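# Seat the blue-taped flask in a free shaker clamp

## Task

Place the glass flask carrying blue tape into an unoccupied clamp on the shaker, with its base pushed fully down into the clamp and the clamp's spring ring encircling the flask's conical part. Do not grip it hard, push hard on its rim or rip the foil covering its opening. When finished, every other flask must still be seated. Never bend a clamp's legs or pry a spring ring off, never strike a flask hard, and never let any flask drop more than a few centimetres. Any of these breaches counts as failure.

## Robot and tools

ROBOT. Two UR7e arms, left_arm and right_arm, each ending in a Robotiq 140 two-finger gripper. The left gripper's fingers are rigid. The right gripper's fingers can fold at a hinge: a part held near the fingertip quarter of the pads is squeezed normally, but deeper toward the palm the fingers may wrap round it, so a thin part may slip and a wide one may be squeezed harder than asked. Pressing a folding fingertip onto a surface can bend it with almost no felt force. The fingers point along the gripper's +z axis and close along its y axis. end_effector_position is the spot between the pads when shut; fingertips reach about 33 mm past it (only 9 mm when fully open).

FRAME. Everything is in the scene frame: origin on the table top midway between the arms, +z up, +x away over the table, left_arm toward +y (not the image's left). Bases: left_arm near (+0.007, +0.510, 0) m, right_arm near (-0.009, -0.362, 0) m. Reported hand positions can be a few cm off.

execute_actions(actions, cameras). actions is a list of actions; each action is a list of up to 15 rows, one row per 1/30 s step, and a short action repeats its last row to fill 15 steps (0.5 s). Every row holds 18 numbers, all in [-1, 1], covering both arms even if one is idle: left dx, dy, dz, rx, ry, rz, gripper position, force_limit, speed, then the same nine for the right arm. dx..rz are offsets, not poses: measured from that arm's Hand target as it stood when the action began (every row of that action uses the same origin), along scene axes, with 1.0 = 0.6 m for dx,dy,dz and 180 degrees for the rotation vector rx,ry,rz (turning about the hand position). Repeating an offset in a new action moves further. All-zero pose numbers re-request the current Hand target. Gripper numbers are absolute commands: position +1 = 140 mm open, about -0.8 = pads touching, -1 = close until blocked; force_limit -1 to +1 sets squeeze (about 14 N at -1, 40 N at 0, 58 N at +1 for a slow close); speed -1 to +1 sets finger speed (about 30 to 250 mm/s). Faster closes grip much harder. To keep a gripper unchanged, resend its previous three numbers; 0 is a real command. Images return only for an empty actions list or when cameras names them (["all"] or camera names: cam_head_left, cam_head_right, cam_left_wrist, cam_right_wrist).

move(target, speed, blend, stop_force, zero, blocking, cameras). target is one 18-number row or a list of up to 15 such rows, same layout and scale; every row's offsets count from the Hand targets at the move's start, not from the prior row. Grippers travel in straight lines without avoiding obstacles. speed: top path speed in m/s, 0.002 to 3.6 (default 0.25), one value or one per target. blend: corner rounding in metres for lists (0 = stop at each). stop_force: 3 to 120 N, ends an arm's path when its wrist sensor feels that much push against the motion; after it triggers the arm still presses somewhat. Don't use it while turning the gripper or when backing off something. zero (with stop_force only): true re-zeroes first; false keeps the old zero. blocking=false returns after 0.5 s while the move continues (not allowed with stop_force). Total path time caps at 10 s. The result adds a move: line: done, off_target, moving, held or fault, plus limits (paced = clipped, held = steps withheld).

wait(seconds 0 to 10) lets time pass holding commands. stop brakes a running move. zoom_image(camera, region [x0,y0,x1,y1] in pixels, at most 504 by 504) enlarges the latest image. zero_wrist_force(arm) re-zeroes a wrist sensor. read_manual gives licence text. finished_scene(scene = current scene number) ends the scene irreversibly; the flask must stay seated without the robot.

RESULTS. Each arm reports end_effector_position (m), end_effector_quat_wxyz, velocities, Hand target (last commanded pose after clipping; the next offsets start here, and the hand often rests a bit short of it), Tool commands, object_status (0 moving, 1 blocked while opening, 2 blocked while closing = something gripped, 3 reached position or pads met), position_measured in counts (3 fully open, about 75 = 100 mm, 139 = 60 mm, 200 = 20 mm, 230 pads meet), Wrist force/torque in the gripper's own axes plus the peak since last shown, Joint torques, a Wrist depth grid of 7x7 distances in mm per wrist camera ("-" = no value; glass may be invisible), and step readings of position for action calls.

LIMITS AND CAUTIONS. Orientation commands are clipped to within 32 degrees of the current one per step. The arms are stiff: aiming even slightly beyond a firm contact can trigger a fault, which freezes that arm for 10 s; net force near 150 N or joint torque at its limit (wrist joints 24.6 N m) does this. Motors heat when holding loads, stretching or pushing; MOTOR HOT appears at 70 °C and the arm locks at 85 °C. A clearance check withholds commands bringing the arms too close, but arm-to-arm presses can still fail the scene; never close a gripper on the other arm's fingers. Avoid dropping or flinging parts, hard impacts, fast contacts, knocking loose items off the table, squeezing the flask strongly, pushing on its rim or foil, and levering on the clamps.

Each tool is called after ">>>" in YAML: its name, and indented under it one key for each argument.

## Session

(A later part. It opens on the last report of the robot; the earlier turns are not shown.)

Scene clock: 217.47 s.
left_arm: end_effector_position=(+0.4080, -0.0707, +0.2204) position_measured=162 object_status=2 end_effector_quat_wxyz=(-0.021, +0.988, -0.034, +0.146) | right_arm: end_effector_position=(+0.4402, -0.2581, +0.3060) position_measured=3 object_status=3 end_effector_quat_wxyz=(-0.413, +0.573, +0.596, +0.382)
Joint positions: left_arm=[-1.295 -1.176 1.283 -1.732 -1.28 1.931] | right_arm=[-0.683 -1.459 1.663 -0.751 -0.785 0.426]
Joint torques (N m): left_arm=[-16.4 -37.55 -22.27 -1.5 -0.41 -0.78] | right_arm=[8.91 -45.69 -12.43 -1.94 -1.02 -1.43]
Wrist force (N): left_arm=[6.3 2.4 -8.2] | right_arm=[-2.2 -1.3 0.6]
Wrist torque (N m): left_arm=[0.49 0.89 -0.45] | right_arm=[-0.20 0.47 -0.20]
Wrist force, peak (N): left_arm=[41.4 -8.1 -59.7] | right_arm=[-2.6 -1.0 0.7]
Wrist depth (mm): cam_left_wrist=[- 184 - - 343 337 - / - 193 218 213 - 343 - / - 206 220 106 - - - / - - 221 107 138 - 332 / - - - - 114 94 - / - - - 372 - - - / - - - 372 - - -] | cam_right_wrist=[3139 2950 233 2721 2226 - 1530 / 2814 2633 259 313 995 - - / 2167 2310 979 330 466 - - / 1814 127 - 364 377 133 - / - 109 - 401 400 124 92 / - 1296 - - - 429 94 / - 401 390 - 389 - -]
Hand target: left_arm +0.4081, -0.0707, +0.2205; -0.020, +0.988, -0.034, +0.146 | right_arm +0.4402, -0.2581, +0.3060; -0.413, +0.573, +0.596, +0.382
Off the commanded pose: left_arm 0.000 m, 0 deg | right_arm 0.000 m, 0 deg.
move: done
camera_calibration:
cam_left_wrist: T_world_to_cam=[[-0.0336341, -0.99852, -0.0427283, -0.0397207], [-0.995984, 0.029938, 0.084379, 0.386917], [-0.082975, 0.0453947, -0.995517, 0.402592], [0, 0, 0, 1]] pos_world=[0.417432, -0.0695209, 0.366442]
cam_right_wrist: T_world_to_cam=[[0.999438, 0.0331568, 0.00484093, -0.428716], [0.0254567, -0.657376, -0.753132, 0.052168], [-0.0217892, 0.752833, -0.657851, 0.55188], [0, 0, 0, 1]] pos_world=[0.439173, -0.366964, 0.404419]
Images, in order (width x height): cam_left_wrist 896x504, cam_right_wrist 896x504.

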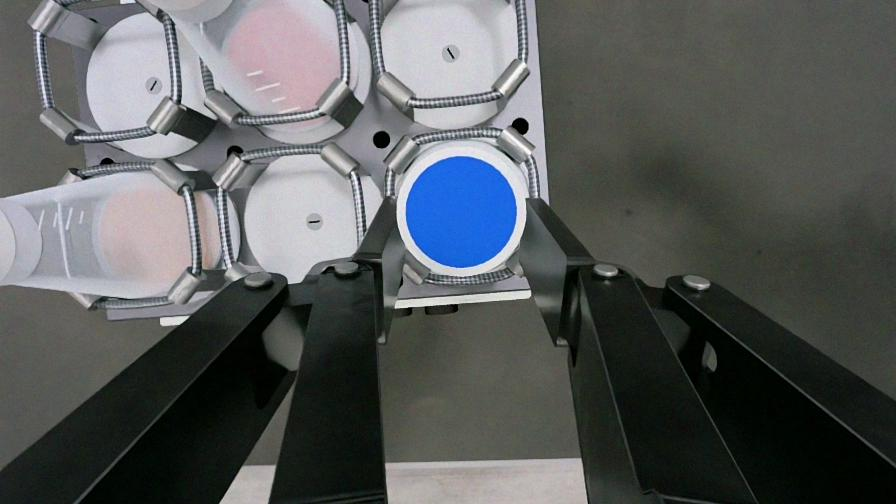

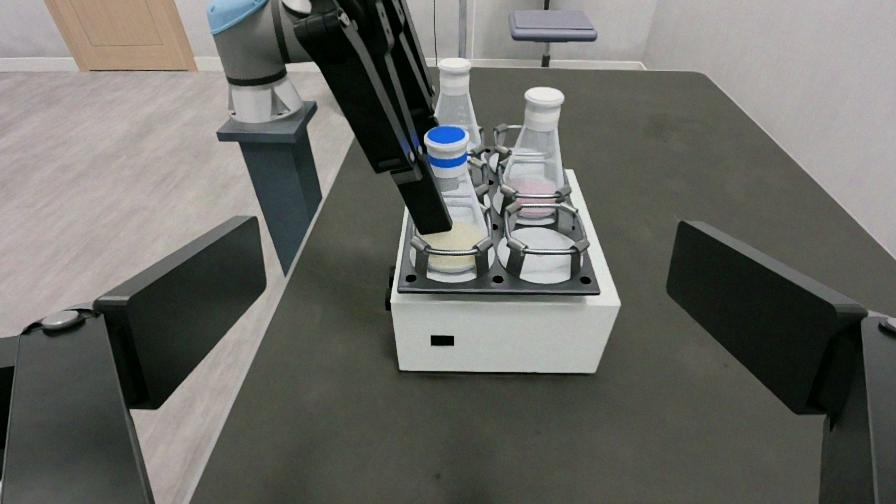

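>>> execute_actions:
  actions:
    - [[0,0,0,0,0,0,-0.1,-0.1,-1,0,0,0,0,0,0,1,1,1]]
  cameras: ["cam_left_wrist","cam_right_wrist"]

>>> zoom_image:
  camera: "cam_right_wrist"
  region: [390, 100, 600, 300]

>>> zoom_image:
  camera: "cam_left_wrist"
  region: [300, 80, 640, 330]

Scene clock: 219.23 s.
left_arm: end_effector_position=(+0.4081, -0.0707, +0.2205) position_measured=141 object_status=0 end_effector_quat_wxyz=(-0.020, +0.988, -0.034, +0.146) | right_arm: end_effector_position=(+0.4402, -0.2581, +0.3060) position_measured=3 object_status=3 end_effector_quat_wxyz=(-0.413, +0.573, +0.596, +0.382)
Joint positions: left_arm=[-1.295 -1.176 1.283 -1.732 -1.279 1.931] | right_arm=[-0.683 -1.459 1.663 -0.751 -0.785 0.426]
Joint torques (N m): left_arm=[1.18 -45.19 -25.07 -2.87 0.21 0.49] | right_arm=[9.66 -44.07 -12.21 -1.87 -0.95 -1.6]
Wrist force (N): left_arm=[-1.4 2.9 6.0] | right_arm=[-2.3 -0.9 0.9]
Wrist torque (N m): left_arm=[0.83 0.31 -0.40] | right_arm=[-0.12 0.48 -0.20]
Wrist force, peak (N): left_arm=[6.1 2.4 -7.7] | right_arm=[-2.4 -1.2 0.9]
Wrist depth (mm): cam_left_wrist=[217 189 205 - 341 - - / - 190 211 181 340 - - / - 191 219 106 - - 343 / - 214 135 107 139 - 343 / - 82 108 362 119 92 - / - - - - - - - / - - - 1151 - - -] | cam_right_wrist=[3710 2986 226 299 2751 2473 - / 2814 2551 254 326 - - 1666 / 2206 2186 - 386 462 - 1331 / 1787 127 - 368 377 133 - / - 109 - 402 399 116 92 / - 1282 421 444 - - 94 / - 1128 419 395 - - -]
Hand target: left_arm +0.4081, -0.0707, +0.2205; -0.020, +0.988, -0.034, +0.146 | right_arm +0.4402, -0.2581, +0.3060; -0.413, +0.573, +0.596, +0.382
Off the commanded pose: left_arm 0.000 m, 0 deg | right_arm 0.000 m, 0 deg.
Step readings (end_effector_position of left_arm | right_arm):
0: (+0.4081, -0.0707, +0.2205) | (+0.4402, -0.2581, +0.3060)
1: (+0.4081, -0.0707, +0.2205) | (+0.4402, -0.2581, +0.3060)
2: (+0.4081, -0.0707, +0.2205) | (+0.4402, -0.2581, +0.3060)
4: (+0.4081, -0.0707, +0.2205) | (+0.4402, -0.2581, +0.3060)
8: (+0.4081, -0.0707, +0.2205) | (+0.4402, -0.2581, +0.3060)
15: (+0.4081, -0.0707, +0.2205) | (+0.4402, -0.2581, +0.3060)
camera_calibration:
cam_left_wrist: T_world_to_cam=[[-0.033597, -0.998534, -0.0424409, -0.0398331], [-0.99601, 0.0299388, 0.0840715, 0.387023], [-0.0826777, 0.0450961, -0.995555, 0.402659], [0, 0, 0, 1]] pos_world=[0.417431, -0.0695201, 0.366641]
cam_right_wrist: T_world_to_cam=[[0.999438, 0.0331568, 0.00484093, -0.428716], [0.0254567, -0.657376, -0.753132, 0.052168], [-0.0217892, 0.752833, -0.657851, 0.55188], [0, 0, 0, 1]] pos_world=[0.439173, -0.366964, 0.404419]
Images, in order (width x height): cam_left_wrist 896x504, cam_right_wrist 896x504.

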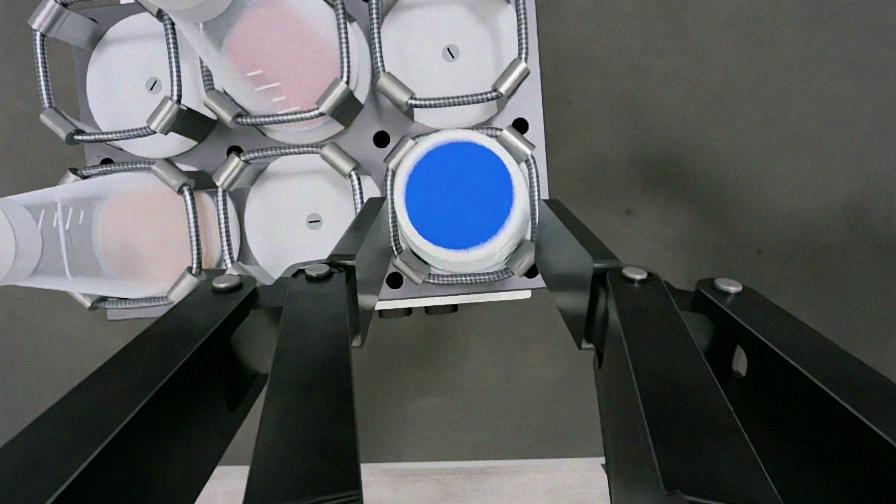

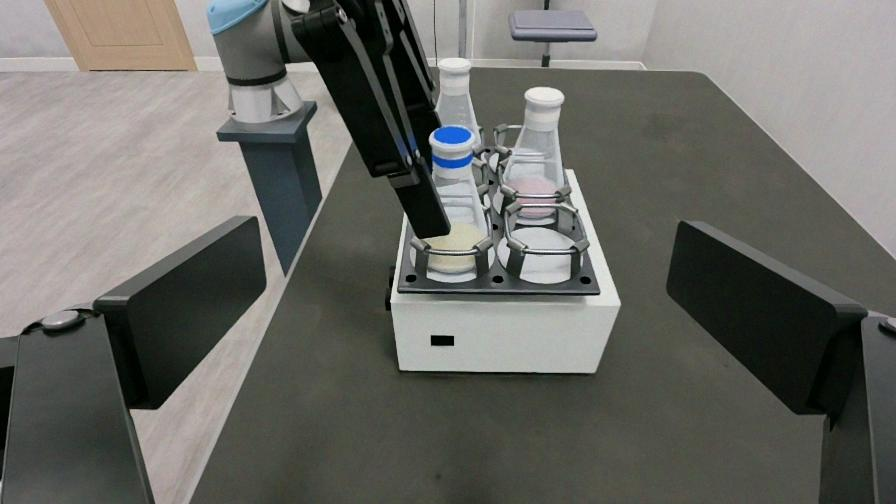

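Scaled by 2.400 from the camera's 896x504 image, which has a finer 1280x720 frame.

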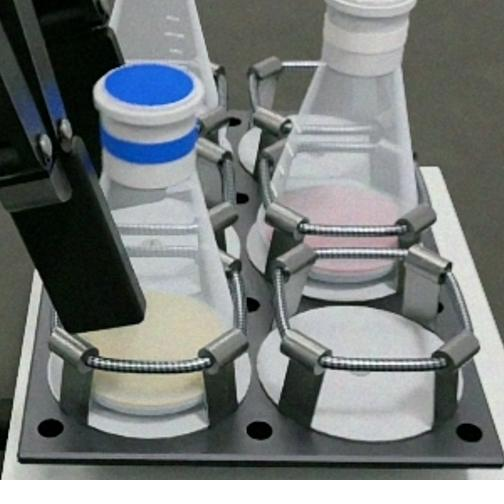

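Scaled by 1.482 from the camera's 896x504 image, which has a finer 1280x720 frame.

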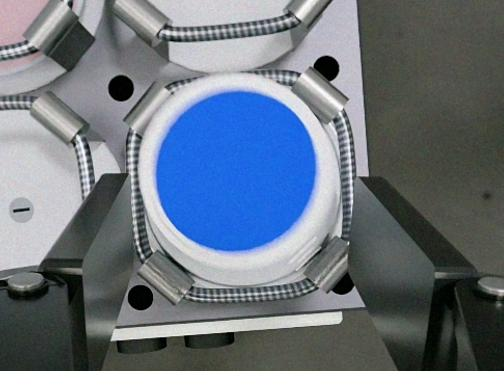

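>>> move:
  target:
    - [-0.058,0,0.19,0,0,0,-0.1,-0.1,-1,0,0,0,0,0,0,1,1,1]
    - [-0.25,0.1,0.22,0,0,0,-0.1,-0.1,-1,0,0,0,0,0,0,1,1,1]
  speed: [0.1,0.2]
  blend: 0.01
  cameras: ["cam_right_wrist","cam_head_right"]

>>> zoom_image:
  camera: "cam_right_wrist"
  region: [390, 100, 600, 300]

>>> zoom_image:
  camera: "cam_head_right"
  region: [400, 90, 530, 230]

Scene clock: 222.57 s.
left_arm: end_effector_position=(+0.2582, -0.0108, +0.3526) position_measured=141 object_status=3 end_effector_quat_wxyz=(-0.020, +0.988, -0.034, +0.146) | right_arm: end_effector_position=(+0.4402, -0.2581, +0.3060) position_measured=3 object_status=3 end_effector_quat_wxyz=(-0.413, +0.573, +0.596, +0.382)
Joint positions: left_arm=[-1.527 -1.45 1.277 -1.382 -1.275 1.689] | right_arm=[-0.683 -1.459 1.663 -0.751 -0.785 0.426]
Joint torques (N m): left_arm=[-5.68 -35.56 -16.71 -3.25 2.07 -1.22] | right_arm=[9.92 -44.94 -12.55 -1.9 -0.99 -1.51]
Wrist force (N): left_arm=[-1.4 3.0 5.7] | right_arm=[-2.5 -0.7 0.5]
Wrist torque (N m): left_arm=[0.85 0.30 -0.42] | right_arm=[-0.08 0.52 -0.20]
Wrist force, peak (N): left_arm=[-1.2 2.7 7.8] | right_arm=[-2.7 -0.8 0.8]
Wrist depth (mm): cam_left_wrist=[- - - 342 - - - / - - 485 415 - - 455 / 495 489 490 480 - - 432 / - 493 - 1379 139 1387 1262 / 1310 82 110 1180 - 92 1198 / - - 1275 1262 - - - / - - - 1296 - - -] | cam_right_wrist=[3099 3180 753 3354 2691 2111 - / 2782 2661 2401 871 - - - / 2129 2167 - 445 523 - - / 1814 127 - 391 375 132 - / - 109 - 401 400 116 92 / - 1282 446 444 - - 94 / - 1123 416 - - 391 -]
Hand target: left_arm +0.2581, -0.0107, +0.3525; -0.020, +0.988, -0.034, +0.146 | right_arm +0.4402, -0.2581, +0.3060; -0.413, +0.573, +0.596, +0.382
Off the commanded pose: left_arm 0.000 m, 0 deg | right_arm 0.000 m, 0 deg.
move: done
camera_calibration:
cam_right_wrist: T_world_to_cam=[[0.999438, 0.0331568, 0.00484093, -0.428716], [0.0254567, -0.657376, -0.753132, 0.052168], [-0.0217892, 0.752833, -0.657851, 0.55188], [0, 0, 0, 1]] pos_world=[0.439173, -0.366964, 0.404419]
Images, in order (width x height): cam_head_right 896x504, cam_right_wrist 896x504.

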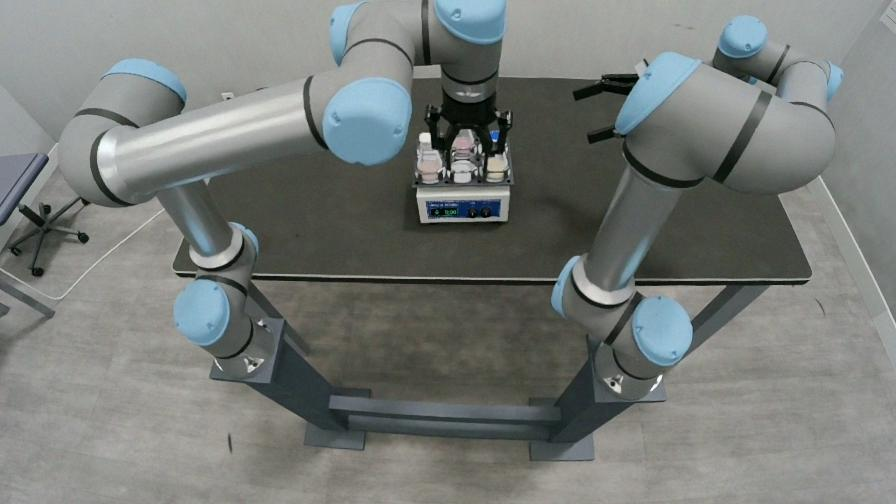

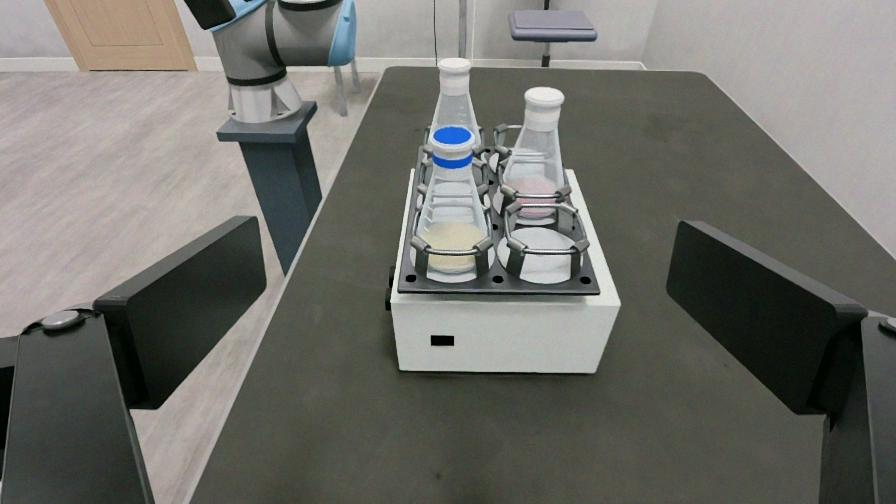

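Scaled by 2.400 from the camera's 896x504 image, which has a finer 1280x720 frame.

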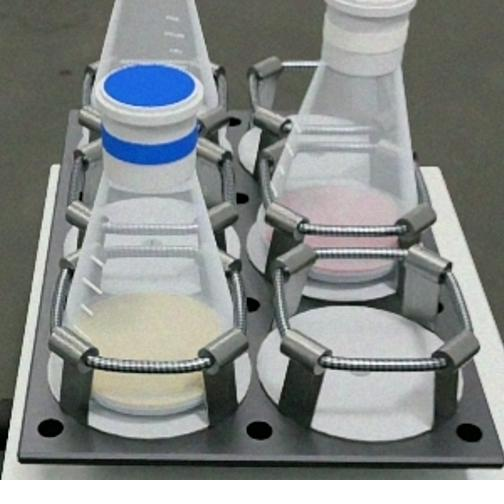

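Scaled by 3.600 from the camera's 896x504 image, which has a finer 1280x720 frame.

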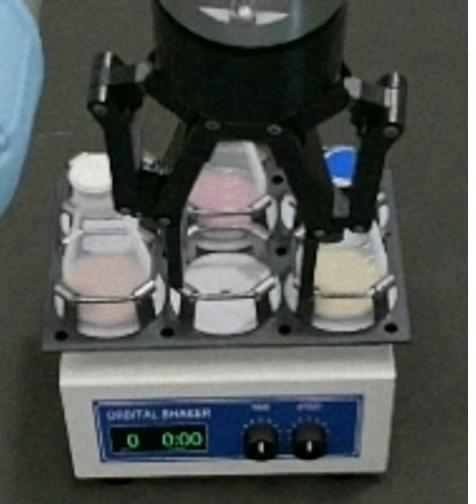

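>>> finished_scene:
  scene: 2

The scene is finished: the task was done.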